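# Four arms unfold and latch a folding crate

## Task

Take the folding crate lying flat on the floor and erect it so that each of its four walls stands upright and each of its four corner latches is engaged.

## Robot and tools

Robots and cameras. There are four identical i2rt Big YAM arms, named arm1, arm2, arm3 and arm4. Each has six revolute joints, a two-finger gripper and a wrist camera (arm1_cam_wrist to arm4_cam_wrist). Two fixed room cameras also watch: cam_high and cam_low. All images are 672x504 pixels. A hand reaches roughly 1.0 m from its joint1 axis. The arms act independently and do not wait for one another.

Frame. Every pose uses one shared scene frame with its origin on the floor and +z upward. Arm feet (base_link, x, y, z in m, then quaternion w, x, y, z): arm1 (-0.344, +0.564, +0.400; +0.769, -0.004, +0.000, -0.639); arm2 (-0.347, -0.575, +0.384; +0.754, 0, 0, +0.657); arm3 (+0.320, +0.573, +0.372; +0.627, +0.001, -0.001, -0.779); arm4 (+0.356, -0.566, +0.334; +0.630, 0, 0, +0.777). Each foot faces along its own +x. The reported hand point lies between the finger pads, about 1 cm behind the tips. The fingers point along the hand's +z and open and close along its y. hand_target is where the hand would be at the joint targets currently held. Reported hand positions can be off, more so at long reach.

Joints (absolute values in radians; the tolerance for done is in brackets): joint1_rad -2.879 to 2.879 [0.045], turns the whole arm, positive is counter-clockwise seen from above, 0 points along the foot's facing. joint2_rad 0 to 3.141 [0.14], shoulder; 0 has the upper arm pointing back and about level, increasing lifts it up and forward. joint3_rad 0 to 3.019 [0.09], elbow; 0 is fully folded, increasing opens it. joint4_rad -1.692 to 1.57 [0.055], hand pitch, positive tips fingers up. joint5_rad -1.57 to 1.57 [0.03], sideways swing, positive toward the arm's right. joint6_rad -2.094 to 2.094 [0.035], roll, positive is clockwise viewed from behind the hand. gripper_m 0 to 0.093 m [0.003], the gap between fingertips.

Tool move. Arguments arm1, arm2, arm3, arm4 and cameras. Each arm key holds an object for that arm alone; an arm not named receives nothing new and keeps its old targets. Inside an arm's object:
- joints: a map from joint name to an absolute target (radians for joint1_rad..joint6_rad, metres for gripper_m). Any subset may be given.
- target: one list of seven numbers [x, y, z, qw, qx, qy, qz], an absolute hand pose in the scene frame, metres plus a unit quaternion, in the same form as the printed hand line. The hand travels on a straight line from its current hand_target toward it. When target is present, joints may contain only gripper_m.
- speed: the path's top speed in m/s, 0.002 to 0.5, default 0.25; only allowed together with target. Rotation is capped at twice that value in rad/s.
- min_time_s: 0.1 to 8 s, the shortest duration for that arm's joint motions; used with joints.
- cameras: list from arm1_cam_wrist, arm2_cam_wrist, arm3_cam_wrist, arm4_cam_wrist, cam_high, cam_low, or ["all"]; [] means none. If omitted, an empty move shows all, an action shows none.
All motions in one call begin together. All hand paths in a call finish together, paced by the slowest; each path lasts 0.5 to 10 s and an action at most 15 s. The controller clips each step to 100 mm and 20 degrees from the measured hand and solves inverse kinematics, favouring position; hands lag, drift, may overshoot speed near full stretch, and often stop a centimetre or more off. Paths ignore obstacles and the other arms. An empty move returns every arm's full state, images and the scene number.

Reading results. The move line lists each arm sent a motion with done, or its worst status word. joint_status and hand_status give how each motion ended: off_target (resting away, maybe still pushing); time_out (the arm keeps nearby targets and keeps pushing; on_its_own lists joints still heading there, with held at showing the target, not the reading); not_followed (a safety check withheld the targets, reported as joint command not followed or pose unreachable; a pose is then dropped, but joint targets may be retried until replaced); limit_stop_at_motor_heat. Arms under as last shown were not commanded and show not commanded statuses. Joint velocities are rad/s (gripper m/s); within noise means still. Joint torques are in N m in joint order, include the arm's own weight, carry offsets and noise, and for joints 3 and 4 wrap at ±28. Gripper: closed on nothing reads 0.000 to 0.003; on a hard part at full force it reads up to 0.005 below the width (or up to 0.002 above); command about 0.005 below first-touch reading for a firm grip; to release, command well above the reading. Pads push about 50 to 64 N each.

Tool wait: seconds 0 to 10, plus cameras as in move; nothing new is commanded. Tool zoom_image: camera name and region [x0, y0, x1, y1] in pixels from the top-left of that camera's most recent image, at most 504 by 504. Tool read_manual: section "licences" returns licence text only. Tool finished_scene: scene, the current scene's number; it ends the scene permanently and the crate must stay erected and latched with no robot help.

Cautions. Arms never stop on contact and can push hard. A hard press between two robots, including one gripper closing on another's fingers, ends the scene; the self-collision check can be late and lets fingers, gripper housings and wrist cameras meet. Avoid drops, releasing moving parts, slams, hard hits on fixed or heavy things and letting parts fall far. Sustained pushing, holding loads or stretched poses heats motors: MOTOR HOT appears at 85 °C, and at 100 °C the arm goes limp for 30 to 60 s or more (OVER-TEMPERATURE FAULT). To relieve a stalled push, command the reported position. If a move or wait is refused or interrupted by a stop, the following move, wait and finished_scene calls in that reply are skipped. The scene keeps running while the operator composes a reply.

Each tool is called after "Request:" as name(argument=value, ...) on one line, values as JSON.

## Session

Request:
move(cameras=["cam_high", "cam_low", "arm4_cam_wrist"])

Request:
zoom_image(camera="cam_high", region=[240, 240, 440, 420])

Scene clock: 0.00 s.
Joint torques (N m): no reading
Motor temperatures (°C): arm1=[27 28 28 26 23 23 25] | arm2=[23 24 24 24 27 26 24] | arm3=[26 24 27 23 25 23 27] | arm4=[24 26 26 29 26 25 26]
Heat: arm1: hottest joint2_rad 28 °C; arm2: hottest joint5_rad 27 °C; arm3: hottest joint3_rad 27 °C; arm4: hottest joint4_rad 29 °C.
Joint velocities: within noise
arm1.joint_positions: joint1_rad=+0.789 joint2_rad=+0.609 joint3_rad=+1.408 joint4_rad=-1.451 joint5_rad=+0.217 joint6_rad=-0.687 gripper_m=+0.09396
arm1.joint_status: not commanded
arm1.hand: x=-0.1883 y=+0.4177 z=+0.9285 quat_wxyz=(-0.292, -0.006, -0.892, +0.344) (m; scene frame)
arm1.hand_target: x=-0.1903 y=+0.4192 z=+0.9383 quat_wxyz=(-0.301, -0.007, -0.887, +0.350) (m; scene frame)
arm1.hand_status: not commanded
arm2.joint_positions: joint1_rad=-0.187 joint2_rad=+0.597 joint3_rad=+1.311 joint4_rad=-1.291 joint5_rad=+0.240 joint6_rad=-0.242 gripper_m=+0.09396
arm2.joint_status: not commanded
arm2.hand: x=-0.2313 y=-0.3616 z=+0.9012 quat_wxyz=(-0.466, +0.549, -0.680, -0.136) (m; scene frame)
arm2.hand_target: x=-0.2318 y=-0.3633 z=+0.9149 quat_wxyz=(-0.477, +0.543, -0.676, -0.143) (m; scene frame)
arm2.hand_status: not commanded
arm3.joint_positions: joint1_rad=+0.868 joint2_rad=+0.636 joint3_rad=+1.401 joint4_rad=-1.459 joint5_rad=+0.267 joint6_rad=-0.464 gripper_m=+0.09396
arm3.joint_status: not commanded
arm3.hand: x=+0.4150 y=+0.3713 z=+0.8920 quat_wxyz=(-0.249, -0.258, -0.861, +0.361) (m; scene frame)
arm3.hand_target: x=+0.4139 y=+0.3728 z=+0.9011 quat_wxyz=(-0.257, -0.258, -0.856, +0.367) (m; scene frame)
arm3.hand_status: not commanded
arm4.joint_positions: joint1_rad=-0.127 joint2_rad=+0.607 joint3_rad=+1.357 joint4_rad=-1.287 joint5_rad=+0.181 joint6_rad=-0.762 gripper_m=+0.09396
arm4.joint_status: not commanded
arm4.hand: x=+0.3685 y=-0.3250 z=+0.8718 quat_wxyz=(-0.478, +0.793, -0.350, -0.141) (m; scene frame)
arm4.hand_target: x=+0.3687 y=-0.3277 z=+0.8812 quat_wxyz=(-0.487, +0.788, -0.349, -0.145) (m; scene frame)
arm4.hand_status: not commanded
pictures: arm4_cam_wrist, cam_high, cam_low

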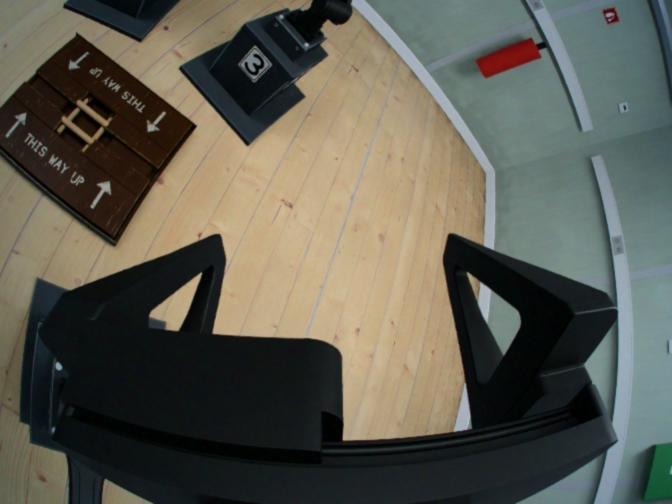

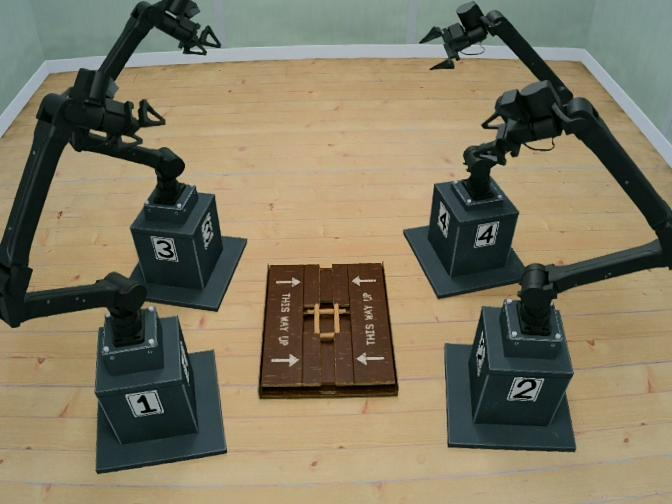

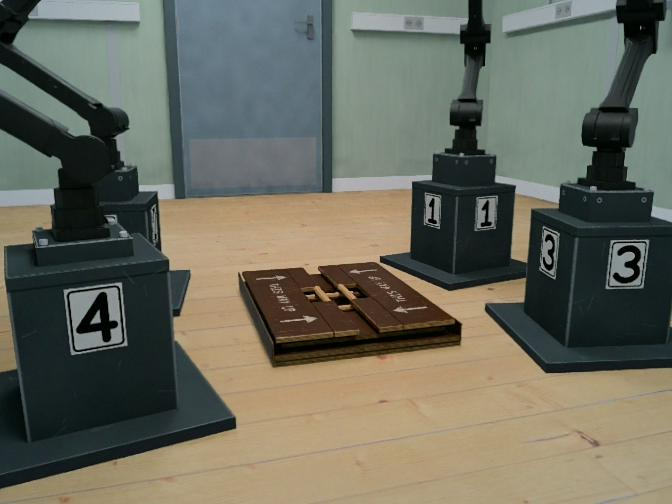

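Scaled by 2.520 from the camera's 672x504 image, which has a finer 960x720 frame.

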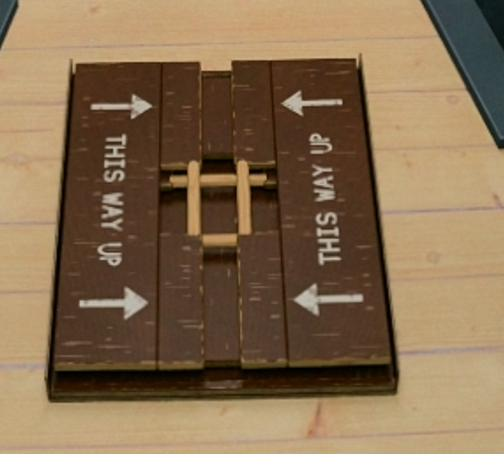

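Request:
move(arm1={"target": [-0.014, 0.029, 0.135, 0, 0, 1, 0], "speed": 0.4, "joints": {"gripper_m": 0.055}}, arm2={"target": [-0.27, -0.20, 0.50, 0, 0.7071, -0.7071, 0], "speed": 0.4, "joints": {"gripper_m": 0.055}}, arm3={"target": [0.27, 0.20, 0.50, 0, 0.7071, 0.7071, 0], "speed": 0.4, "joints": {"gripper_m": 0.055}}, arm4={"target": [0.0, -0.22, 0.42, 0, 1, 0, 0], "speed": 0.4, "joints": {"gripper_m": 0.055}}, cameras=["arm1_cam_wrist", "cam_low"])

Scene clock: 19.17 s.
Joint torques (N m): arm1=[-1.32 -25.17 7.43 0.13 0.15 -0.04] | arm2=[0.79 -11.69 9.36 0.59 -0.11 -0.13] | arm3=[-1.61 -9.11 8.91 0.76 -0.04 0.13] | arm4=[2.26 -13.74 12.49 -0.62 -0.22 -0.1]
Motor temperatures (°C): arm1=[27 29 29 26 23 23 25] | arm2=[23 24 25 24 27 26 24] | arm3=[26 24 29 23 25 23 27] | arm4=[24 26 28 29 26 25 26]
Heat: arm1: hottest joint2_rad 29 °C; arm2: hottest joint5_rad 27 °C; arm3: hottest joint3_rad 29 °C; arm4: hottest joint4_rad 29 °C.
move: arm1 off_target; arm2 off_target; arm3 off_target; arm4 off_target
Joint velocities: within noise
arm1.joint_positions: joint1_rad=+0.384 joint2_rad=+2.573 joint3_rad=+1.686 joint4_rad=-0.704 joint5_rad=-0.010 joint6_rad=-0.998 gripper_m=+0.05507
arm1.joint_status: all done
arm1.hand: x=-0.0140 y=+0.0464 z=+0.1342 quat_wxyz=(+0.004, -0.002, -1.000, -0.008) (m; scene frame)
arm1.hand_target: x=-0.0139 y=+0.0355 z=+0.1325 quat_wxyz=(+0.003, +0.000, -1.000, -0.004) (m; scene frame)
arm1.hand_status: off_target (0.017 m and 1.1 deg from the pose sent, 0.901 m and 53.7 deg at the start; pose on its path clipped on 16 of 105 steps)
arm2.joint_positions: joint1_rad=-0.069 joint2_rad=+1.423 joint3_rad=+0.969 joint4_rad=-1.180 joint5_rad=+0.005 joint6_rad=-0.186 gripper_m=+0.05513
arm2.joint_status: all done
arm2.hand: x=-0.2718 y=-0.2224 z=+0.4844 quat_wxyz=(+0.024, +0.700, -0.713, +0.020) (m; scene frame)
arm2.hand_target: x=-0.2717 y=-0.2021 z=+0.4993 quat_wxyz=(+0.003, +0.707, -0.708, +0.004) (m; scene frame)
arm2.hand_status: off_target (0.027 m and 3.8 deg from the pose sent, 0.434 m and 59.2 deg at the start)
arm3.joint_positions: joint1_rad=+0.089 joint2_rad=+1.383 joint3_rad=+0.992 joint4_rad=-1.218 joint5_rad=+0.005 joint6_rad=-0.134 gripper_m=+0.05513
arm3.joint_status: all done
arm3.hand: x=+0.2732 y=+0.2150 z=+0.4932 quat_wxyz=(+0.012, -0.704, -0.710, -0.015) (m; scene frame)
arm3.hand_target: x=+0.2679 y=+0.2014 z=+0.4983 quat_wxyz=(+0.003, -0.711, -0.703, -0.005) (m; scene frame)
arm3.hand_status: off_target (0.017 m and 2.2 deg from the pose sent, 0.452 m and 75.4 deg at the start)
arm4.joint_positions: joint1_rad=+0.582 joint2_rad=+1.713 joint3_rad=+1.247 joint4_rad=-1.132 joint5_rad=+0.010 joint6_rad=-0.742 gripper_m=+0.05507
arm4.joint_status: all done
arm4.hand: x=+0.0187 y=-0.2288 z=+0.4109 quat_wxyz=(+0.006, +1.000, -0.020, +0.013) (m; scene frame)
arm4.hand_target: x=+0.0058 y=-0.2206 z=+0.4183 quat_wxyz=(+0.001, +1.000, -0.008, +0.006) (m; scene frame)
arm4.hand_status: off_target (0.023 m and 2.8 deg from the pose sent, 0.592 m and 75.1 deg at the start)
pictures: arm1_cam_wrist, cam_low

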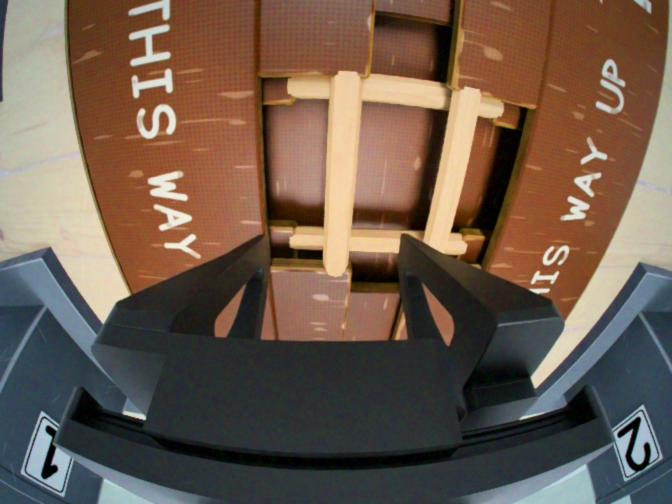

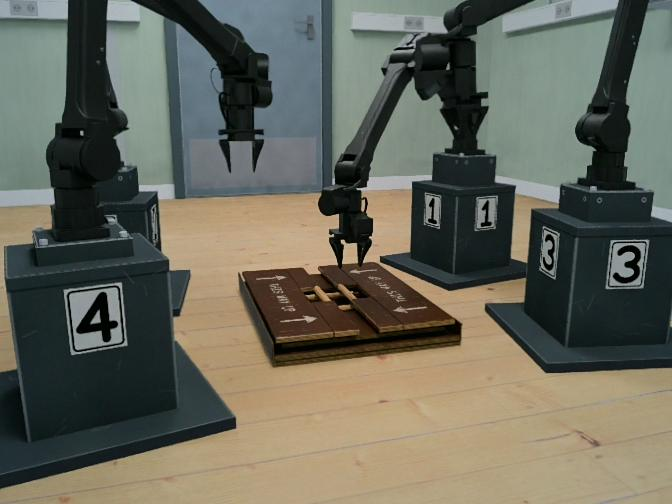

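Request:
move(arm1={"target": [-0.018, 0.026, 0.033, 0, 0, 1, 0], "speed": 0.2}, cameras=[])

Request:
move(arm1={"joints": {"gripper_m": 0.010}}, cameras=["arm1_cam_wrist"])

Scene clock: 23.50 s.
Joint torques (N m): arm1=[-0.79 -25.82 7.06 0.49 0.08 -0.01] | arm2=[0.73 -11.69 9.37 0.62 -0.12 -0.12] | arm3=[-1.67 -8.41 8.92 0.72 0 0.13] | arm4=[2.14 -13.74 12.48 -0.62 -0.22 -0.1]
Motor temperatures (°C): arm1=[27 29 29 26 23 23 25] | arm2=[23 24 26 24 27 26 24] | arm3=[26 24 30 23 25 23 27] | arm4=[24 26 28 29 26 25 26]
Heat: arm1: hottest joint2_rad 29 °C; arm2: hottest joint5_rad 27 °C; arm3: hottest joint3_rad 30 °C; arm4: hottest joint4_rad 29 °C.
move: arm1 off_target
Joint velocities: within noise
arm1.joint_positions: joint1_rad=+0.369 joint2_rad=+2.803 joint3_rad=+1.844 joint4_rad=-0.635 joint5_rad=-0.009 joint6_rad=-1.012 gripper_m=+0.05504
arm1.joint_status: not commanded
arm1.hand: x=-0.0221 y=+0.0395 z=+0.0327 quat_wxyz=(+0.005, -0.003, -1.000, -0.009) (m; scene frame)
arm1.hand_target: x=-0.0197 y=+0.0262 z=+0.0334 quat_wxyz=(+0.000, -0.001, -1.000, +0.000) (m; scene frame)
arm1.hand_status: off_target (0.014 m and 1.3 deg from the pose sent, 0.103 m and 1.1 deg at the start)
arm2, arm3: as last shown
arm4.joint_positions: joint1_rad=+0.579 joint2_rad=+1.713 joint3_rad=+1.247 joint4_rad=-1.132 joint5_rad=+0.010 joint6_rad=-0.742 gripper_m=+0.05507
arm4.joint_status: not commanded
arm4.hand: x=+0.0197 y=-0.2277 z=+0.4109 quat_wxyz=(+0.006, +1.000, -0.021, +0.013) (m; scene frame)
arm4.hand_target: x=+0.0069 y=-0.2195 z=+0.4183 quat_wxyz=(+0.001, +1.000, -0.010, +0.006) (m; scene frame)
arm4.hand_status: not commanded
pictures: none
No camera images: "cameras" was empty.

Scene clock: 24.23 s.
Joint torques (N m): arm1=[-1.14 -25.82 7.1 0.76 0.16 -0.25] | arm2=[0.73 -11.75 9.36 0.61 -0.12 -0.12] | arm3=[-1.73 -8.59 8.88 0.66 -0.03 0.17] | arm4=[2.2 -13.74 12.48 -0.61 -0.22 -0.1]
Motor temperatures (°C): arm1=[27 29 29 26 23 23 25] | arm2=[23 24 26 24 27 26 24] | arm3=[26 24 30 23 25 23 27] | arm4=[24 26 28 29 26 25 26]
Heat: arm1: hottest joint2_rad 29 °C; arm2: hottest joint5_rad 27 °C; arm3: hottest joint3_rad 30 °C; arm4: hottest joint4_rad 29 °C.
move: arm1 off_target
Joint velocities: within noise
arm1.joint_positions: joint1_rad=+0.370 joint2_rad=+2.804 joint3_rad=+1.844 joint4_rad=-0.641 joint5_rad=-0.019 joint6_rad=-0.985 gripper_m=+0.01672
arm1.joint_status: gripper_m off_target (ended at +0.01674, target +0.01000)
arm1.hand: x=-0.0209 y=+0.0429 z=+0.0319 quat_wxyz=(+0.003, -0.016, -1.000, -0.015) (m; scene frame)
arm1.hand_target: x=-0.0182 y=+0.0281 z=+0.0325 quat_wxyz=(-0.003, -0.001, -1.000, -0.003) (m; scene frame)
arm1.hand_status: not commanded
arm2, arm3, arm4: as last shown
pictures: arm1_cam_wrist

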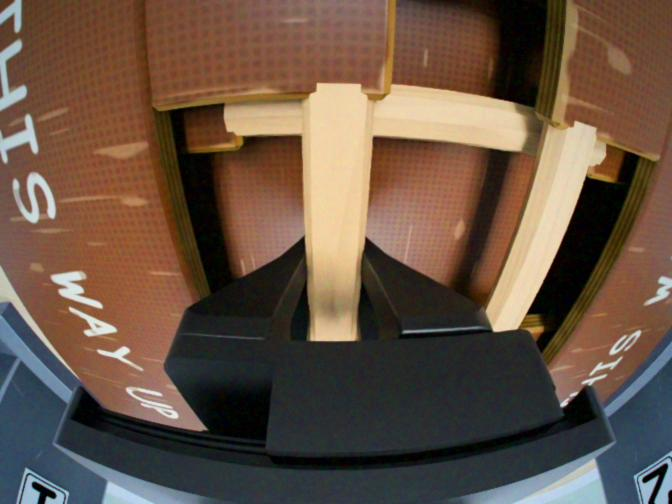

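Request:
move(arm1={"target": [-0.015, 0.050, 0.118, 0, 0, 0.9848, -0.1736], "speed": 0.15}, cameras=[])

Request:
move(arm1={"target": [-0.014, 0.090, 0.190, 0, 0, 0.9239, -0.3827], "speed": 0.15}, cameras=[])

Request:
move(arm1={"target": [-0.013, 0.1345, 0.222, 0, 0, 0.866, -0.5], "speed": 0.15}, arm4={"target": [-0.026, -0.060, 0.25, 0, 1, 0, 0], "speed": 0.2}, cameras=["cam_low"])

Scene clock: 29.07 s.
Joint torques (N m): arm1=[0.44 -27.58 2.66 1.21 0.23 -0.12] | arm2=[0.79 -11.69 9.36 0.61 -0.12 -0.13] | arm3=[-1.61 -8.35 8.94 0.79 -0.01 0.17] | arm4=[2.2 -13.8 12.49 -0.62 -0.22 -0.1]
Motor temperatures (°C): arm1=[27 30 29 26 23 23 25] | arm2=[23 25 26 24 27 26 24] | arm3=[26 24 30 23 25 23 27] | arm4=[24 26 28 29 26 25 26]
Heat: arm1: hottest joint2_rad 30 °C; arm2: hottest joint5_rad 27 °C; arm3: hottest joint3_rad 30 °C; arm4: hottest joint4_rad 29 °C.
move: arm1 off_target
Joint velocities: within noise
arm1.joint_positions: joint1_rad=+0.433 joint2_rad=+2.559 joint3_rad=+1.437 joint4_rad=-0.175 joint5_rad=+0.194 joint6_rad=-0.945 gripper_m=+0.01672
arm1.joint_status: not commanded
arm1.hand: x=-0.0216 y=+0.0477 z=+0.1035 quat_wxyz=(+0.001, -0.017, -0.985, +0.169) (m; scene frame)
arm1.hand_target: x=-0.0146 y=+0.0487 z=+0.1175 quat_wxyz=(-0.001, +0.000, -0.985, +0.174) (m; scene frame)
arm1.hand_status: off_target (0.016 m and 2.0 deg from the pose sent, 0.087 m and 21.8 deg at the start)
arm2, arm3, arm4: as last shown
pictures: none
No camera images: "cameras" was empty.

Scene clock: 31.23 s.
Joint torques (N m): arm1=[0.91 -24.41 1.54 2.25 0.5 -0.11] | arm2=[0.73 -11.69 9.36 0.62 -0.12 -0.12] | arm3=[-1.55 -8.35 8.76 0.75 0 0.13] | arm4=[2.2 -13.74 12.49 -0.64 -0.22 -0.1]
Motor temperatures (°C): arm1=[27 30 29 26 23 23 25] | arm2=[23 25 27 24 27 26 24] | arm3=[26 24 31 23 25 23 27] | arm4=[24 26 28 29 26 25 26]
Heat: arm1: hottest joint2_rad 30 °C; arm2: hottest joint3_rad 27 °C; arm3: hottest joint3_rad 31 °C; arm4: hottest joint4_rad 29 °C.
move: arm1 off_target
Joint velocities: within noise
arm1.joint_positions: joint1_rad=+0.557 joint2_rad=+2.412 joint3_rad=+1.083 joint4_rad=+0.365 joint5_rad=+0.496 joint6_rad=-0.954 gripper_m=+0.01672
arm1.joint_status: not commanded
arm1.hand: x=-0.0213 y=+0.0863 z=+0.1758 quat_wxyz=(+0.003, -0.014, -0.927, +0.375) (m; scene frame)
arm1.hand_target: x=-0.0149 y=+0.0885 z=+0.1892 quat_wxyz=(+0.001, +0.001, -0.924, +0.383) (m; scene frame)
arm1.hand_status: off_target (0.016 m and 1.9 deg from the pose sent, 0.097 m and 25.6 deg at the start)
arm2, arm3, arm4: as last shown
pictures: none
No camera images: "cameras" was empty.

Scene clock: 33.37 s.
Joint torques (N m): arm1=[1.2 -21.25 0.65 2.95 1 -0.07] | arm2=[0.79 -11.69 9.36 0.59 -0.11 -0.12] | arm3=[-1.61 -9.17 8.66 0.81 -0.02 0.17] | arm4=[1.2 -19.96 11.43 -0.31 -0.24 -0.09]
Motor temperatures (°C): arm1=[27 30 29 26 23 23 25] | arm2=[23 25 27 24 27 26 24] | arm3=[26 24 31 23 25 23 27] | arm4=[24 27 29 29 26 25 26]
Heat: arm1: hottest joint2_rad 30 °C; arm2: hottest joint3_rad 27 °C; arm3: hottest joint3_rad 31 °C; arm4: hottest joint3_rad 29 °C.
move: arm1 off_target; arm4 off_target
Joint velocities: within noise
arm1.joint_positions: joint1_rad=+0.668 joint2_rad=+2.404 joint3_rad=+0.920 joint4_rad=+0.726 joint5_rad=+0.705 joint6_rad=-1.005 gripper_m=+0.01667
arm1.joint_status: not commanded
arm1.hand: x=-0.0199 y=+0.1286 z=+0.2128 quat_wxyz=(+0.001, -0.011, -0.871, +0.490) (m; scene frame)
arm1.hand_target: x=-0.0160 y=+0.1309 z=+0.2223 quat_wxyz=(+0.002, -0.002, -0.866, +0.501) (m; scene frame)
arm1.hand_status: off_target (0.013 m and 1.8 deg from the pose sent, 0.067 m and 16.0 deg at the start)
arm2, arm3: as last shown
arm4.joint_positions: joint1_rad=+0.444 joint2_rad=+2.243 joint3_rad=+1.626 joint4_rad=-0.970 joint5_rad=+0.000 joint6_rad=-0.907 gripper_m=+0.05507
arm4.joint_status: not commanded
arm4.hand: x=-0.0185 y=-0.0744 z=+0.2497 quat_wxyz=(+0.006, +1.000, -0.006, +0.005) (m; scene frame)
arm4.hand_target: x=-0.0243 y=-0.0626 z=+0.2481 quat_wxyz=(+0.002, +1.000, +0.000, +0.000) (m; scene frame)
arm4.hand_status: off_target (0.016 m and 1.2 deg from the pose sent, 0.237 m and 2.9 deg at the start)
pictures: cam_low

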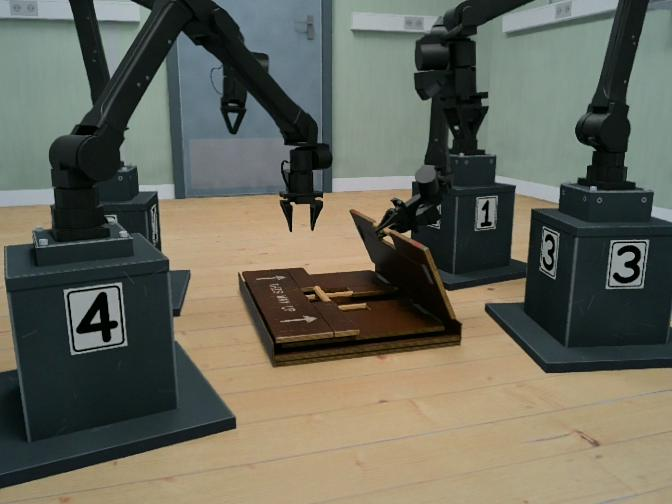

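Request:
move(arm1={"target": [-0.012, 0.1825, 0.236, 0, 0, 0.866, -0.5], "speed": 0.13}, arm4={"target": [-0.025, -0.007, 0.122, 0, 1, 0, 0], "speed": 0.4}, cameras=["arm4_cam_wrist"])

Request:
move(arm1={"target": [-0.010, 0.227, 0.237, 0, 0, 0.866, -0.5], "speed": 0.1}, cameras=["cam_low"])

Scene clock: 36.47 s.
Joint torques (N m): arm1=[1.49 -21.48 0.4 1.24 0.56 0.08] | arm2=[0.73 -11.69 9.36 0.62 -0.12 -0.13] | arm3=[-2.02 -8.53 8.81 0.66 -0.02 0.17] | arm4=[1.9 -23.65 10.44 -0.55 -0.19 -0.1]
Motor temperatures (°C): arm1=[27 30 29 26 23 23 25] | arm2=[23 25 27 24 27 26 24] | arm3=[26 24 31 23 25 23 27] | arm4=[24 27 29 29 26 25 26]
Heat: arm1: hottest joint2_rad 30 °C; arm2: hottest joint3_rad 27 °C; arm3: hottest joint3_rad 31 °C; arm4: hottest joint3_rad 29 °C.
move: arm1 off_target; arm4 off_target
Joint velocities: within noise
arm1.joint_positions: joint1_rad=+0.755 joint2_rad=+2.358 joint3_rad=+0.831 joint4_rad=+0.736 joint5_rad=+0.784 joint6_rad=-0.936 gripper_m=+0.01600
arm1.joint_status: not commanded
arm1.hand: x=-0.0193 y=+0.1725 z=+0.2282 quat_wxyz=(+0.003, -0.013, -0.865, +0.501) (m; scene frame)
arm1.hand_target: x=-0.0126 y=+0.1804 z=+0.2367 quat_wxyz=(+0.001, -0.001, -0.865, +0.501) (m; scene frame)
arm1.hand_status: off_target (0.015 m and 1.5 deg from the pose sent, 0.059 m and 1.8 deg at the start)
arm2, arm3: as last shown
arm4.joint_positions: joint1_rad=+0.396 joint2_rad=+2.565 joint3_rad=+1.862 joint4_rad=-0.881 joint5_rad=+0.000 joint6_rad=-0.955 gripper_m=+0.05507
arm4.joint_status: not commanded
arm4.hand: x=-0.0209 y=-0.0191 z=+0.1193 quat_wxyz=(+0.005, +1.000, -0.006, +0.004) (m; scene frame)
arm4.hand_target: x=-0.0276 y=-0.0104 z=+0.1216 quat_wxyz=(+0.000, +1.000, +0.003, +0.000) (m; scene frame)
arm4.hand_status: off_target (0.013 m and 1.0 deg from the pose sent, 0.145 m and 1.2 deg at the start)
pictures: arm4_cam_wrist

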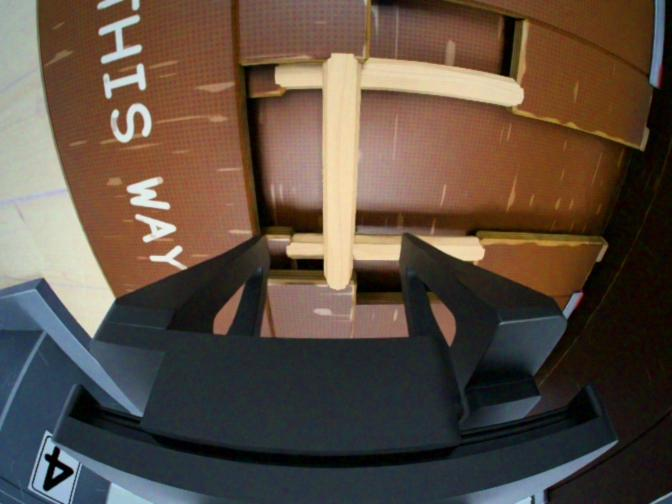

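Scene clock: 37.63 s.
Joint torques (N m): arm1=[4.07 -20.42 -0.75 0.92 0.49 0.27] | arm2=[0.79 -11.75 9.36 0.61 -0.12 -0.13] | arm3=[-1.49 -8.41 8.94 0.73 0 0.16] | arm4=[2.2 -23.3 10.52 -0.55 -0.19 -0.1]
Motor temperatures (°C): arm1=[27 30 29 26 23 23 25] | arm2=[23 25 27 24 27 26 24] | arm3=[26 24 31 23 25 23 27] | arm4=[24 27 29 29 26 25 26]
Heat: arm1: hottest joint2_rad 30 °C; arm2: hottest joint3_rad 27 °C; arm3: hottest joint3_rad 31 °C; arm4: hottest joint3_rad 29 °C.
move: arm1 off_target
Joint velocities: within noise
arm1.joint_positions: joint1_rad=+0.824 joint2_rad=+2.341 joint3_rad=+0.793 joint4_rad=+0.699 joint5_rad=+0.850 joint6_rad=-0.859 gripper_m=+0.01596
arm1.joint_status: not commanded
arm1.hand: x=-0.0191 y=+0.2031 z=+0.2315 quat_wxyz=(+0.010, -0.017, -0.863, +0.505) (m; scene frame)
arm1.hand_target: x=-0.0072 y=+0.2238 z=+0.2376 quat_wxyz=(-0.001, +0.002, -0.865, +0.502) (m; scene frame)
arm1.hand_status: off_target (0.026 m and 2.3 deg from the pose sent, 0.056 m and 1.5 deg at the start)
arm2, arm3: as last shown
arm4.joint_positions: joint1_rad=+0.389 joint2_rad=+2.565 joint3_rad=+1.862 joint4_rad=-0.881 joint5_rad=+0.000 joint6_rad=-0.955 gripper_m=+0.05507
arm4.joint_status: not commanded
arm4.hand: x=-0.0167 y=-0.0163 z=+0.1192 quat_wxyz=(+0.005, +1.000, -0.010, +0.004) (m; scene frame)
arm4.hand_target: x=-0.0233 y=-0.0075 z=+0.1216 quat_wxyz=(+0.000, +1.000, -0.001, +0.000) (m; scene frame)
arm4.hand_status: not commanded
pictures: cam_low

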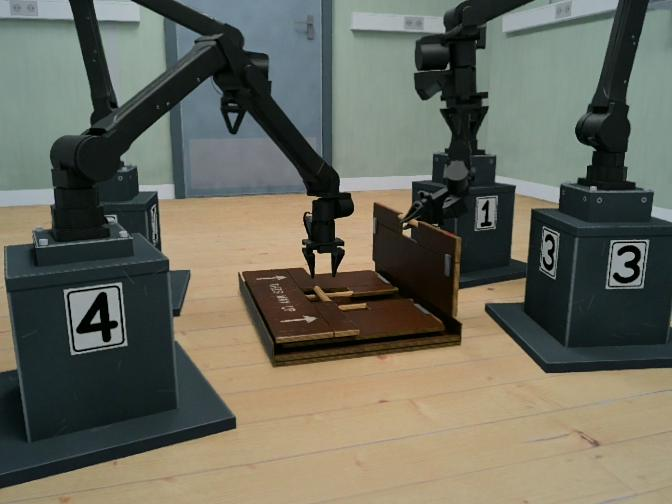

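Request:
move(arm1={"target": [-0.010, 0.232, 0.237, 0, 0, 0.866, -0.5], "speed": 0.1}, arm4={"target": [-0.025, -0.009, 0.028, 0, 1, 0, 0], "speed": 0.2}, cameras=[])

Request:
move(arm4={"joints": {"gripper_m": 0.010}}, cameras=["arm4_cam_wrist"])

Scene clock: 40.33 s.
Joint torques (N m): arm1=[5.19 -20.72 -1.46 0.96 0.72 0.38] | arm2=[0.79 -11.75 9.37 0.61 -0.12 -0.13] | arm3=[-1.03 -8.35 8.81 0.61 0 0.13] | arm4=[1.85 -22.77 10.06 -0.18 -0.23 -0.08]
Motor temperatures (°C): arm1=[27 30 29 26 23 23 26] | arm2=[23 25 27 24 27 26 24] | arm3=[26 25 31 23 25 23 27] | arm4=[24 27 29 29 26 25 26]
Heat: arm1: hottest joint2_rad 30 °C; arm2: hottest joint3_rad 27 °C; arm3: hottest joint3_rad 31 °C; arm4: hottest joint3_rad 29 °C.
move: arm1 off_target; arm4 off_target
Joint velocities: within noise
arm1.joint_positions: joint1_rad=+0.824 joint2_rad=+2.341 joint3_rad=+0.793 joint4_rad=+0.696 joint5_rad=+0.853 joint6_rad=-0.857 gripper_m=+0.01596
arm1.joint_status: not commanded
arm1.hand: x=-0.0199 y=+0.2032 z=+0.2314 quat_wxyz=(+0.012, -0.017, -0.863, +0.505) (m; scene frame)
arm1.hand_target: x=-0.0104 y=+0.2295 z=+0.2364 quat_wxyz=(+0.000, +0.000, -0.865, +0.501) (m; scene frame)
arm1.hand_status: off_target (0.031 m and 2.5 deg from the pose sent, 0.031 m and 2.3 deg at the start)
arm2.joint_positions: joint1_rad=-0.069 joint2_rad=+1.423 joint3_rad=+0.969 joint4_rad=-1.180 joint5_rad=+0.005 joint6_rad=-0.186 gripper_m=+0.05513
arm2.joint_status: not commanded
arm2.hand: x=-0.2718 y=-0.2224 z=+0.4844 quat_wxyz=(+0.024, +0.700, -0.713, +0.020) (m; scene frame)
arm2.hand_target: x=-0.2717 y=-0.2021 z=+0.4993 quat_wxyz=(+0.003, +0.707, -0.708, +0.004) (m; scene frame)
arm2.hand_status: not commanded
arm3.joint_positions: joint1_rad=+0.089 joint2_rad=+1.383 joint3_rad=+0.992 joint4_rad=-1.218 joint5_rad=+0.005 joint6_rad=-0.134 gripper_m=+0.05513
arm3.joint_status: not commanded
arm3.hand: x=+0.2732 y=+0.2150 z=+0.4932 quat_wxyz=(+0.012, -0.704, -0.710, -0.015) (m; scene frame)
arm3.hand_target: x=+0.2679 y=+0.2014 z=+0.4983 quat_wxyz=(+0.003, -0.711, -0.703, -0.005) (m; scene frame)
arm3.hand_status: not commanded
arm4.joint_positions: joint1_rad=+0.398 joint2_rad=+2.740 joint3_rad=+1.960 joint4_rad=-0.801 joint5_rad=+0.002 joint6_rad=-0.955 gripper_m=+0.05504
arm4.joint_status: not commanded
arm4.hand: x=-0.0224 y=-0.0183 z=+0.0337 quat_wxyz=(+0.004, +1.000, -0.005, +0.004) (m; scene frame)
arm4.hand_target: x=-0.0301 y=-0.0133 z=+0.0289 quat_wxyz=(-0.001, +1.000, +0.005, -0.001) (m; scene frame)
arm4.hand_status: off_target (0.011 m and 0.8 deg from the pose sent, 0.092 m and 1.4 deg at the start)
pictures: none
No camera images: "cameras" was empty.

Scene clock: 41.13 s.
Joint torques (N m): arm1=[4.72 -20.95 -1.46 0.94 0.7 0.38] | arm2=[0.79 -11.75 9.36 0.62 -0.12 -0.12] | arm3=[-1.38 -8.7 8.81 0.64 -0.01 0.15] | arm4=[2.14 -22.89 9.91 -0.17 -0.17 -0.11]
Motor temperatures (°C): arm1=[27 30 29 26 23 23 26] | arm2=[23 25 27 24 27 26 24] | arm3=[26 25 32 23 25 23 27] | arm4=[24 27 29 29 26 25 26]
Heat: arm1: hottest joint2_rad 30 °C; arm2: hottest joint3_rad 27 °C; arm3: hottest joint3_rad 32 °C; arm4: hottest joint3_rad 29 °C.
move: arm4 off_target
Joint velocities: within noise
arm1, arm2, arm3: as last shown
arm4.joint_positions: joint1_rad=+0.396 joint2_rad=+2.740 joint3_rad=+1.962 joint4_rad=-0.796 joint5_rad=+0.000 joint6_rad=-0.952 gripper_m=+0.01549
arm4.joint_status: gripper_m off_target (ended at +0.01551, target +0.01000)
arm4.hand: x=-0.0229 y=-0.0163 z=+0.0341 quat_wxyz=(+0.002, +1.000, -0.008, +0.001) (m; scene frame)
arm4.hand_target: x=-0.0299 y=-0.0119 z=+0.0288 quat_wxyz=(-0.003, +1.000, +0.004, -0.002) (m; scene frame)
arm4.hand_status: not commanded
pictures: arm4_cam_wrist

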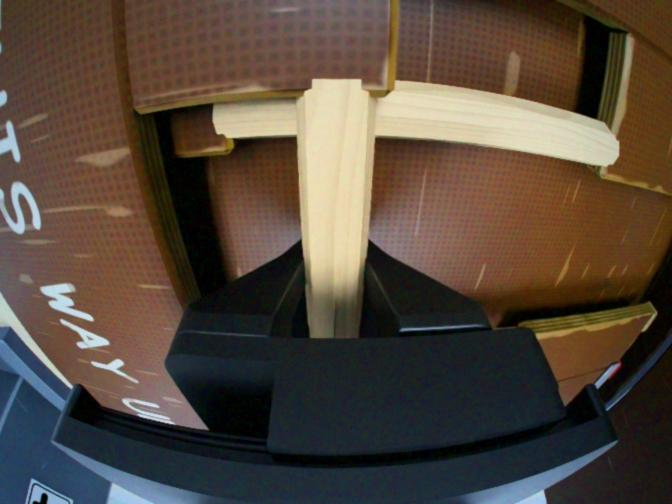

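Request:
move(arm4={"target": [-0.028, -0.0234, 0.120, -0.1736, 0.9848, 0, 0], "speed": 0.15}, cameras=[])

Request:
move(arm4={"target": [-0.028, -0.0634, 0.192, -0.3827, 0.9239, 0, 0], "speed": 0.15}, cameras=["arm4_cam_wrist", "cam_low"])

Scene clock: 46.10 s.
Joint torques (N m): arm1=[5.48 -20.6 -1.39 0.98 0.76 0.38] | arm2=[0.79 -11.69 9.37 0.61 -0.12 -0.13] | arm3=[-1.44 -8.88 8.83 0.69 -0.03 0.13] | arm4=[2.43 -25.58 5.08 0.03 -0.11 0.04]
Motor temperatures (°C): arm1=[27 31 29 26 23 23 26] | arm2=[23 25 27 24 27 26 24] | arm3=[26 25 32 23 25 23 27] | arm4=[24 28 29 29 26 25 27]
Heat: arm1: hottest joint2_rad 31 °C; arm2: hottest joint3_rad 27 °C; arm3: hottest joint3_rad 32 °C; arm4: hottest joint3_rad 29 °C.
move: arm4 off_target
Joint velocities: within noise
arm1, arm2, arm3: as last shown
arm4.joint_positions: joint1_rad=+0.455 joint2_rad=+2.493 joint3_rad=+1.581 joint4_rad=-0.384 joint5_rad=+0.217 joint6_rad=-0.921 gripper_m=+0.01549
arm4.joint_status: not commanded
arm4.hand: x=-0.0229 y=-0.0187 z=+0.1026 quat_wxyz=(-0.173, +0.985, -0.009, +0.002) (m; scene frame)
arm4.hand_target: x=-0.0280 y=-0.0224 z=+0.1187 quat_wxyz=(-0.175, +0.985, +0.000, -0.001) (m; scene frame)
arm4.hand_status: off_target (0.019 m and 1.0 deg from the pose sent, 0.086 m and 20.2 deg at the start)
pictures: none
No camera images: "cameras" was empty.

Scene clock: 48.27 s.
Joint torques (N m): arm1=[5.01 -20.37 -1.43 0.9 0.69 0.4] | arm2=[0.73 -11.69 9.37 0.62 -0.12 -0.13] | arm3=[-1.67 -8.88 8.84 0.79 -0.03 0.15] | arm4=[2.43 -22.42 3.86 0.99 0.33 -0.07]
Motor temperatures (°C): arm1=[27 31 29 26 23 23 26] | arm2=[23 25 28 24 27 26 24] | arm3=[26 25 32 23 25 23 27] | arm4=[24 28 29 29 26 25 27]
Heat: arm1: hottest joint2_rad 31 °C; arm2: hottest joint3_rad 28 °C; arm3: hottest joint3_rad 32 °C; arm4: hottest joint3_rad 29 °C.
move: arm4 off_target
Joint velocities: within noise
arm1, arm2, arm3: as last shown
arm4.joint_positions: joint1_rad=+0.567 joint2_rad=+2.299 joint3_rad=+1.213 joint4_rad=+0.117 joint5_rad=+0.513 joint6_rad=-0.937 gripper_m=+0.01548
arm4.joint_status: not commanded
arm4.hand: x=-0.0234 y=-0.0555 z=+0.1786 quat_wxyz=(-0.375, +0.927, -0.011, -0.001) (m; scene frame)
arm4.hand_target: x=-0.0247 y=-0.0607 z=+0.1913 quat_wxyz=(-0.379, +0.925, +0.002, +0.002) (m; scene frame)
arm4.hand_status: off_target (0.016 m and 1.5 deg from the pose sent, 0.100 m and 25.1 deg at the start)
pictures: arm4_cam_wrist, cam_low

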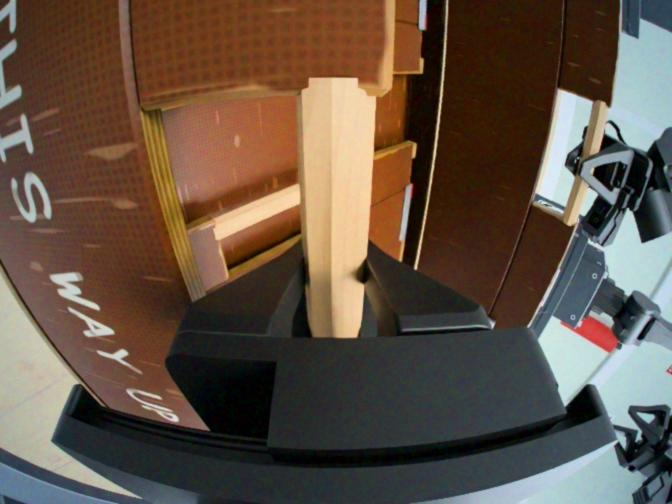

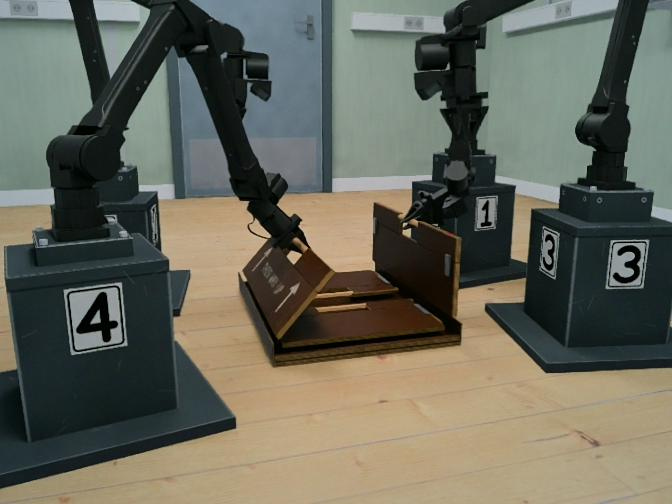

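Request:
move(arm4={"target": [-0.028, -0.108, 0.224, -0.5, 0.866, 0, 0], "speed": 0.15}, arm2={"target": [-0.17, -0.05, 0.38, 0, 0.7071, -0.7071, 0], "speed": 0.2}, cameras=[])

Request:
move(arm4={"target": [-0.028, -0.157, 0.238, -0.5, 0.866, 0, 0], "speed": 0.13}, arm2={"target": [-0.10, 0.016, 0.24, 0, 0.7071, -0.7071, 0], "speed": 0.25}, cameras=[])

Request:
move(arm4={"target": [-0.029, -0.204, 0.239, -0.5, 0.866, 0, 0], "speed": 0.1}, arm2={"target": [-0.0775, 0.016, 0.115, 0, 0.7071, -0.7071, 0], "speed": 0.3}, cameras=["arm2_cam_wrist", "cam_low"])

Scene clock: 52.40 s.
Joint torques (N m): arm1=[5.07 -20.37 -1.5 0.87 0.74 0.44] | arm2=[-0.38 -19.14 8.76 0.42 -0.14 -0.13] | arm3=[-1.55 -8.59 8.92 0.79 -0.04 0.13] | arm4=[2.96 -20.01 2.96 1.77 0.38 -0.02]
Motor temperatures (°C): arm1=[27 31 29 26 23 23 26] | arm2=[23 25 28 24 27 26 24] | arm3=[26 25 32 23 25 23 27] | arm4=[24 28 29 29 26 25 27]
Heat: arm1: hottest joint2_rad 31 °C; arm2: hottest joint3_rad 28 °C; arm3: hottest joint3_rad 32 °C; arm4: hottest joint3_rad 29 °C.
move: arm2 off_target; arm4 off_target
Joint velocities: within noise
arm1, arm3: as last shown
arm2.joint_positions: joint1_rad=-0.187 joint2_rad=+1.970 joint3_rad=+1.355 joint4_rad=-0.996 joint5_rad=+0.001 joint6_rad=-0.314 gripper_m=+0.05513
arm2.joint_status: not commanded
arm2.hand: x=-0.1764 y=-0.0694 z=+0.3693 quat_wxyz=(+0.017, +0.704, -0.710, +0.010) (m; scene frame)
arm2.hand_target: x=-0.1672 y=-0.0524 z=+0.3787 quat_wxyz=(+0.001, +0.704, -0.710, +0.000) (m; scene frame)
arm2.hand_status: off_target (0.023 m and 2.4 deg from the pose sent, 0.226 m and 3.8 deg at the start)
arm4.joint_positions: joint1_rad=+0.671 joint2_rad=+2.260 joint3_rad=+1.033 joint4_rad=+0.471 joint5_rad=+0.738 joint6_rad=-0.996 gripper_m=+0.01542
arm4.joint_status: not commanded
arm4.hand: x=-0.0244 y=-0.0982 z=+0.2153 quat_wxyz=(-0.496, +0.868, -0.012, +0.002) (m; scene frame)
arm4.hand_target: x=-0.0283 y=-0.1062 z=+0.2243 quat_wxyz=(-0.501, +0.866, +0.000, +0.001) (m; scene frame)
arm4.hand_status: off_target (0.014 m and 1.5 deg from the pose sent, 0.070 m and 16.0 deg at the start)
pictures: none
No camera images: "cameras" was empty.

Scene clock: 54.03 s.
Joint torques (N m): arm1=[4.6 -20.25 -1.44 0.91 0.72 0.46] | arm2=[-0.21 -23.18 8.16 0.23 -0.12 -0.13] | arm3=[-1.49 -8.18 8.79 0.64 -0.04 0.15] | arm4=[3.19 -19.19 2.85 0.47 0.4 0.27]
Motor temperatures (°C): arm1=[27 31 29 26 23 23 26] | arm2=[23 25 28 24 27 26 24] | arm3=[26 25 32 23 25 23 27] | arm4=[24 28 29 29 26 25 27]
Heat: arm1: hottest joint2_rad 31 °C; arm2: hottest joint3_rad 28 °C; arm3: hottest joint3_rad 32 °C; arm4: hottest joint3_rad 29 °C.
move: arm2 off_target; arm4 off_target
Joint velocities: within noise
arm1, arm3: as last shown
arm2.joint_positions: joint1_rad=-0.253 joint2_rad=+2.372 joint3_rad=+1.657 joint4_rad=-0.890 joint5_rad=+0.001 joint6_rad=-0.386 gripper_m=+0.05513
arm2.joint_status: not commanded
arm2.hand: x=-0.1101 y=-0.0007 z=+0.2315 quat_wxyz=(+0.015, +0.706, -0.708, +0.007) (m; scene frame)
arm2.hand_target: x=-0.1025 y=+0.0145 z=+0.2395 quat_wxyz=(+0.001, +0.708, -0.706, +0.000) (m; scene frame)
arm2.hand_status: off_target (0.021 m and 1.9 deg from the pose sent, 0.173 m and 2.4 deg at the start)
arm4.joint_positions: joint1_rad=+0.752 joint2_rad=+2.194 joint3_rad=+0.937 joint4_rad=+0.465 joint5_rad=+0.797 joint6_rad=-0.932 gripper_m=+0.01468
arm4.joint_status: not commanded
arm4.hand: x=-0.0256 y=-0.1466 z=+0.2300 quat_wxyz=(-0.501, +0.865, -0.009, -0.001) (m; scene frame)
arm4.hand_target: x=-0.0282 y=-0.1567 z=+0.2378 quat_wxyz=(-0.500, +0.866, -0.003, -0.002) (m; scene frame)
arm4.hand_status: off_target (0.013 m and 1.1 deg from the pose sent, 0.063 m and 1.5 deg at the start)
pictures: none
No camera images: "cameras" was empty.

Scene clock: 55.50 s.
Joint torques (N m): arm1=[4.84 -20.37 -1.59 1.02 0.74 0.42] | arm2=[0.21 -26.46 7.21 0.47 -0.1 -0.12] | arm3=[-1.44 -8.29 8.94 0.62 -0.02 0.14] | arm4=[5.66 -19.37 0.98 -0.06 0.81 0.48]
Motor temperatures (°C): arm1=[27 31 29 26 23 23 26] | arm2=[23 25 28 24 27 26 24] | arm3=[26 25 32 23 25 23 27] | arm4=[24 28 29 29 26 25 27]
Heat: arm1: hottest joint2_rad 31 °C; arm2: hottest joint3_rad 28 °C; arm3: hottest joint3_rad 32 °C; arm4: hottest joint3_rad 29 °C.
move: arm2 off_target; arm4 off_target
Joint velocities: within noise
arm1.joint_positions: joint1_rad=+0.824 joint2_rad=+2.341 joint3_rad=+0.795 joint4_rad=+0.696 joint5_rad=+0.853 joint6_rad=-0.857 gripper_m=+0.01596
arm1.joint_status: not commanded
arm1.hand: x=-0.0192 y=+0.2028 z=+0.2316 quat_wxyz=(+0.011, -0.017, -0.863, +0.505) (m; scene frame)
arm1.hand_target: x=-0.0097 y=+0.2291 z=+0.2366 quat_wxyz=(+0.000, +0.000, -0.865, +0.501) (m; scene frame)
arm1.hand_status: not commanded
arm2.joint_positions: joint1_rad=-0.287 joint2_rad=+2.642 joint3_rad=+1.785 joint4_rad=-0.765 joint5_rad=+0.001 joint6_rad=-0.418 gripper_m=+0.05513
arm2.joint_status: not commanded
arm2.hand: x=-0.0895 y=-0.0063 z=+0.1003 quat_wxyz=(+0.023, +0.705, -0.709, +0.010) (m; scene frame)
arm2.hand_target: x=-0.0781 y=+0.0149 z=+0.1159 quat_wxyz=(+0.000, +0.707, -0.707, +0.000) (m; scene frame)
arm2.hand_status: off_target (0.029 m and 2.9 deg from the pose sent, 0.122 m and 1.9 deg at the start)
arm3: as last shown
arm4.joint_positions: joint1_rad=+0.806 joint2_rad=+2.173 joint3_rad=+0.897 joint4_rad=+0.442 joint5_rad=+0.846 joint6_rad=-0.877 gripper_m=+0.01466
arm4.joint_status: not commanded
arm4.hand: x=-0.0253 y=-0.1747 z=+0.2328 quat_wxyz=(-0.504, +0.863, -0.011, +0.004) (m; scene frame)
arm4.hand_target: x=-0.0289 y=-0.2011 z=+0.2393 quat_wxyz=(-0.502, +0.865, +0.004, +0.002) (m; scene frame)
arm4.hand_status: off_target (0.030 m and 1.4 deg from the pose sent, 0.058 m and 1.1 deg at the start)
pictures: arm2_cam_wrist, cam_low

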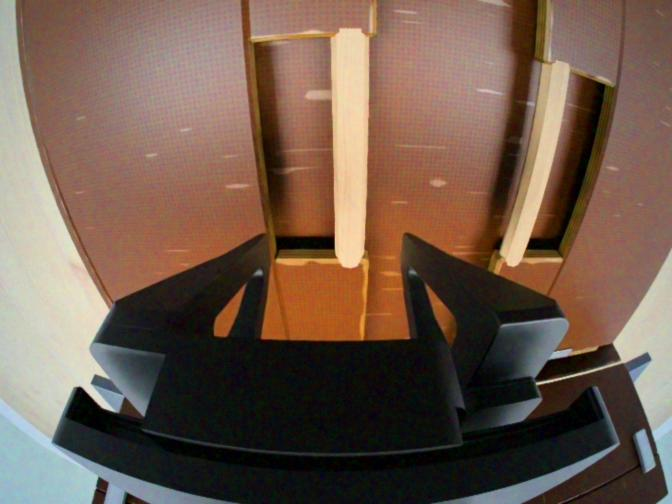

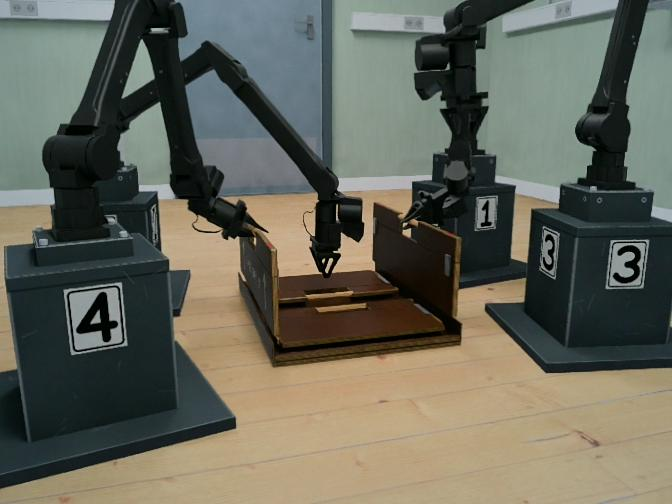

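Request:
move(arm2={"target": [-0.0745, 0.018, 0.024, 0, 0.7071, -0.7071, 0], "speed": 0.15}, arm4={"target": [-0.028, -0.207, 0.237, -0.5, 0.866, 0, 0], "speed": 0.1}, cameras=["arm2_cam_wrist"])

Scene clock: 60.27 s.
Joint torques (N m): arm1=[4.89 -20.42 -1.47 0.91 0.72 0.42] | arm2=[-0.15 -24.47 7.02 0.47 -0.11 -0.13] | arm3=[-1.61 -8.53 8.87 0.76 -0.02 0.15] | arm4=[6.01 -18.9 0.43 0.16 0.85 0.63]
Motor temperatures (°C): arm1=[27 31 29 26 23 23 26] | arm2=[23 26 28 24 27 26 24] | arm3=[26 25 33 23 25 23 27] | arm4=[24 29 29 29 27 25 27]
Heat: arm1: hottest joint2_rad 31 °C; arm2: hottest joint3_rad 28 °C; arm3: hottest joint3_rad 33 °C; arm4: hottest joint2_rad 29 °C.
move: arm2 off_target; arm4 off_target
Joint velocities: within noise
arm1, arm3: as last shown
arm2.joint_positions: joint1_rad=-0.289 joint2_rad=+2.826 joint3_rad=+1.943 joint4_rad=-0.711 joint5_rad=+0.001 joint6_rad=-0.423 gripper_m=+0.05511
arm2.joint_status: not commanded
arm2.hand: x=-0.0823 y=+0.0073 z=+0.0248 quat_wxyz=(+0.010, +0.706, -0.708, +0.005) (m; scene frame)
arm2.hand_target: x=-0.0737 y=+0.0171 z=+0.0243 quat_wxyz=(-0.001, +0.707, -0.707, -0.001) (m; scene frame)
arm2.hand_status: off_target (0.013 m and 1.3 deg from the pose sent, 0.081 m and 2.9 deg at the start)
arm4.joint_positions: joint1_rad=+0.806 joint2_rad=+2.173 joint3_rad=+0.897 joint4_rad=+0.442 joint5_rad=+0.846 joint6_rad=-0.875 gripper_m=+0.01466
arm4.joint_status: not commanded
arm4.hand: x=-0.0253 y=-0.1747 z=+0.2328 quat_wxyz=(-0.504, +0.863, -0.011, +0.004) (m; scene frame)
arm4.hand_target: x=-0.0273 y=-0.2046 z=+0.2362 quat_wxyz=(-0.501, +0.865, +0.000, +0.000) (m; scene frame)
arm4.hand_status: off_target (0.033 m and 1.5 deg from the pose sent, 0.033 m and 1.4 deg at the start)
pictures: arm2_cam_wrist

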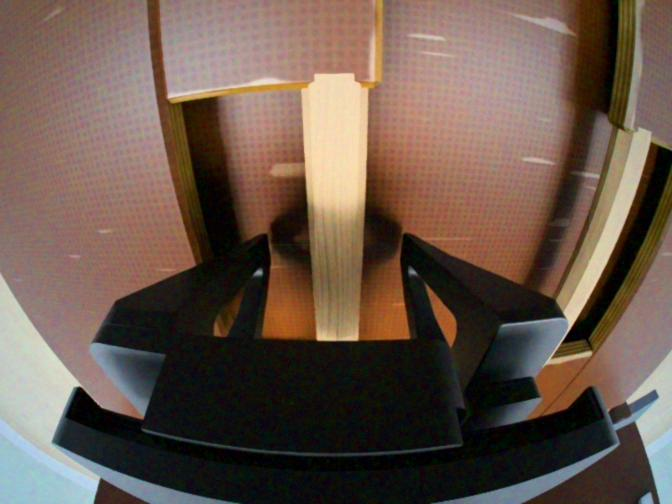

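Request:
move(arm2={"joints": {"gripper_m": 0.010}}, cameras=[])

Request:
move(arm2={"target": [-0.0855, 0.018, 0.104, -0.1228, 0.6964, -0.6964, 0.1228], "speed": 0.15}, cameras=[])

Request:
move(arm2={"target": [-0.125, 0.018, 0.174, -0.2706, 0.6533, -0.6533, 0.2706], "speed": 0.15}, cameras=["arm2_cam_wrist", "cam_low"])

Scene clock: 63.27 s.
Joint torques (N m): arm1=[4.89 -20.31 -1.42 0.84 0.75 0.41] | arm2=[-0.67 -24.47 7.02 0.46 -0.09 -0.11] | arm3=[-1.26 -8.59 8.81 0.76 -0.05 0.11] | arm4=[6.01 -18.9 0.43 0.16 0.85 0.63]
Motor temperatures (°C): arm1=[27 31 29 26 23 23 26] | arm2=[23 26 28 24 27 26 24] | arm3=[26 25 33 23 25 23 27] | arm4=[24 29 28 29 27 25 27]
Heat: arm1: hottest joint2_rad 31 °C; arm2: hottest joint3_rad 28 °C; arm3: hottest joint3_rad 33 °C; arm4: hottest joint2_rad 29 °C.
move: arm2 off_target
Joint velocities: within noise
arm1, arm4: as last shown
arm2.joint_positions: joint1_rad=-0.289 joint2_rad=+2.826 joint3_rad=+1.943 joint4_rad=-0.711 joint5_rad=+0.001 joint6_rad=-0.430 gripper_m=+0.01744
arm2.joint_status: gripper_m off_target (ended at +0.01746, target +0.01000)
arm2.hand: x=-0.0823 y=+0.0073 z=+0.0248 quat_wxyz=(+0.011, +0.709, -0.705, +0.005) (m; scene frame)
arm2.hand_target: x=-0.0738 y=+0.0171 z=+0.0243 quat_wxyz=(-0.001, +0.709, -0.705, +0.000) (m; scene frame)
arm2.hand_status: not commanded
arm3.joint_positions: joint1_rad=+0.089 joint2_rad=+1.383 joint3_rad=+0.992 joint4_rad=-1.218 joint5_rad=+0.005 joint6_rad=-0.134 gripper_m=+0.05513
arm3.joint_status: not commanded
arm3.hand: x=+0.2732 y=+0.2150 z=+0.4932 quat_wxyz=(+0.012, -0.704, -0.710, -0.015) (m; scene frame)
arm3.hand_target: x=+0.2679 y=+0.2014 z=+0.4983 quat_wxyz=(+0.003, -0.711, -0.703, -0.005) (m; scene frame)
arm3.hand_status: not commanded
pictures: none
No camera images: "cameras" was empty.

Scene clock: 65.10 s.
Joint torques (N m): arm1=[4.78 -20.54 -1.47 0.83 0.72 0.43] | arm2=[0.79 -28.04 4 0.43 1.02 0.14] | arm3=[-1.73 -8.47 8.75 0.81 -0.01 0.14] | arm4=[6.07 -18.96 0.43 0.16 0.85 0.63]
Motor temperatures (°C): arm1=[27 31 28 26 23 23 26] | arm2=[23 26 27 24 27 26 24] | arm3=[26 25 33 23 25 23 27] | arm4=[24 29 28 29 27 25 27]
Heat: arm1: hottest joint2_rad 31 °C; arm2: hottest joint3_rad 27 °C; arm3: hottest joint3_rad 33 °C; arm4: hottest joint2_rad 29 °C.
move: arm2 off_target
Joint velocities: within noise
arm1, arm3, arm4: as last shown
arm2.joint_positions: joint1_rad=-0.201 joint2_rad=+2.667 joint3_rad=+1.723 joint4_rad=-0.538 joint5_rad=+0.303 joint6_rad=-0.358 gripper_m=+0.01744
arm2.joint_status: not commanded
arm2.hand: x=-0.0866 y=+0.0073 z=+0.0795 quat_wxyz=(-0.105, +0.701, -0.696, +0.118) (m; scene frame)
arm2.hand_target: x=-0.0853 y=+0.0205 z=+0.1033 quat_wxyz=(-0.124, +0.696, -0.697, +0.119) (m; scene frame)
arm2.hand_status: off_target (0.027 m and 2.2 deg from the pose sent, 0.080 m and 20.5 deg at the start)
pictures: none
No camera images: "cameras" was empty.

Scene clock: 67.17 s.
Joint torques (N m): arm1=[4.54 -20.37 -1.48 0.91 0.74 0.42] | arm2=[1.2 -26.17 3.88 0.58 1.38 0.15] | arm3=[-1.61 -8.29 8.83 0.73 -0.01 0.13] | arm4=[6.07 -18.9 0.43 0.17 0.85 0.63]
Motor temperatures (°C): arm1=[27 32 28 26 23 23 26] | arm2=[23 27 27 24 27 26 25] | arm3=[26 25 33 23 25 23 27] | arm4=[24 29 28 29 27 25 27]
Heat: arm1: hottest joint2_rad 32 °C; arm2: hottest joint2_rad 27 °C; arm3: hottest joint3_rad 33 °C; arm4: hottest joint2_rad 29 °C.
move: arm2 off_target
Joint velocities: within noise
arm1, arm3, arm4: as last shown
arm2.joint_positions: joint1_rad=-0.045 joint2_rad=+2.549 joint3_rad=+1.575 joint4_rad=-0.469 joint5_rad=+0.751 joint6_rad=-0.240 gripper_m=+0.01744
arm2.joint_status: not commanded
arm2.hand: x=-0.1187 y=+0.0077 z=+0.1548 quat_wxyz=(-0.249, +0.659, -0.654, +0.275) (m; scene frame)
arm2.hand_target: x=-0.1228 y=+0.0164 z=+0.1730 quat_wxyz=(-0.267, +0.654, -0.653, +0.274) (m; scene frame)
arm2.hand_status: off_target (0.023 m and 2.6 deg from the pose sent, 0.103 m and 26.9 deg at the start)
pictures: arm2_cam_wrist, cam_low

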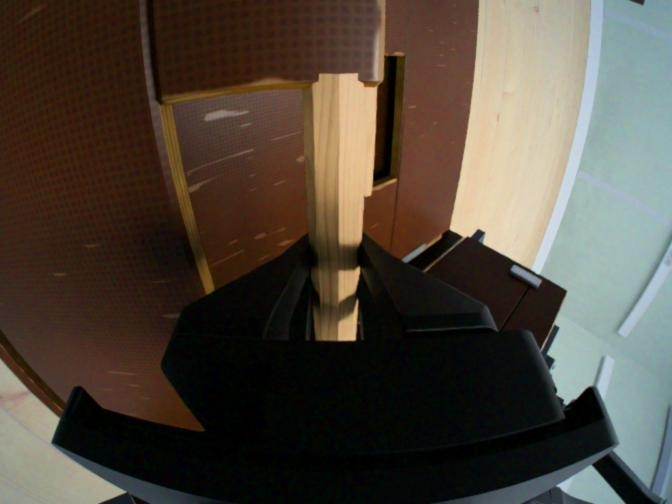

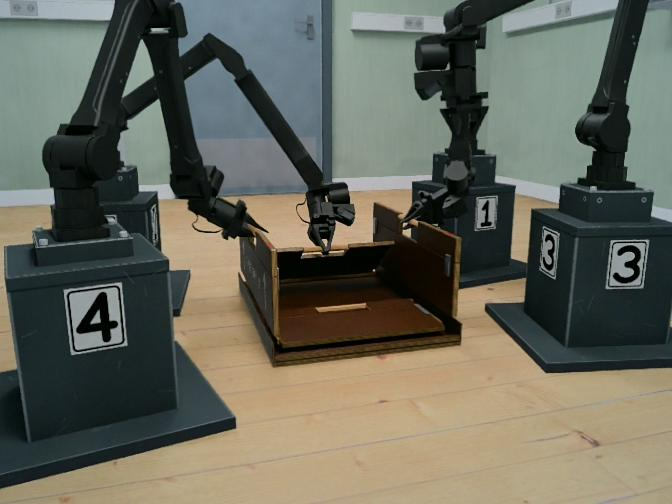

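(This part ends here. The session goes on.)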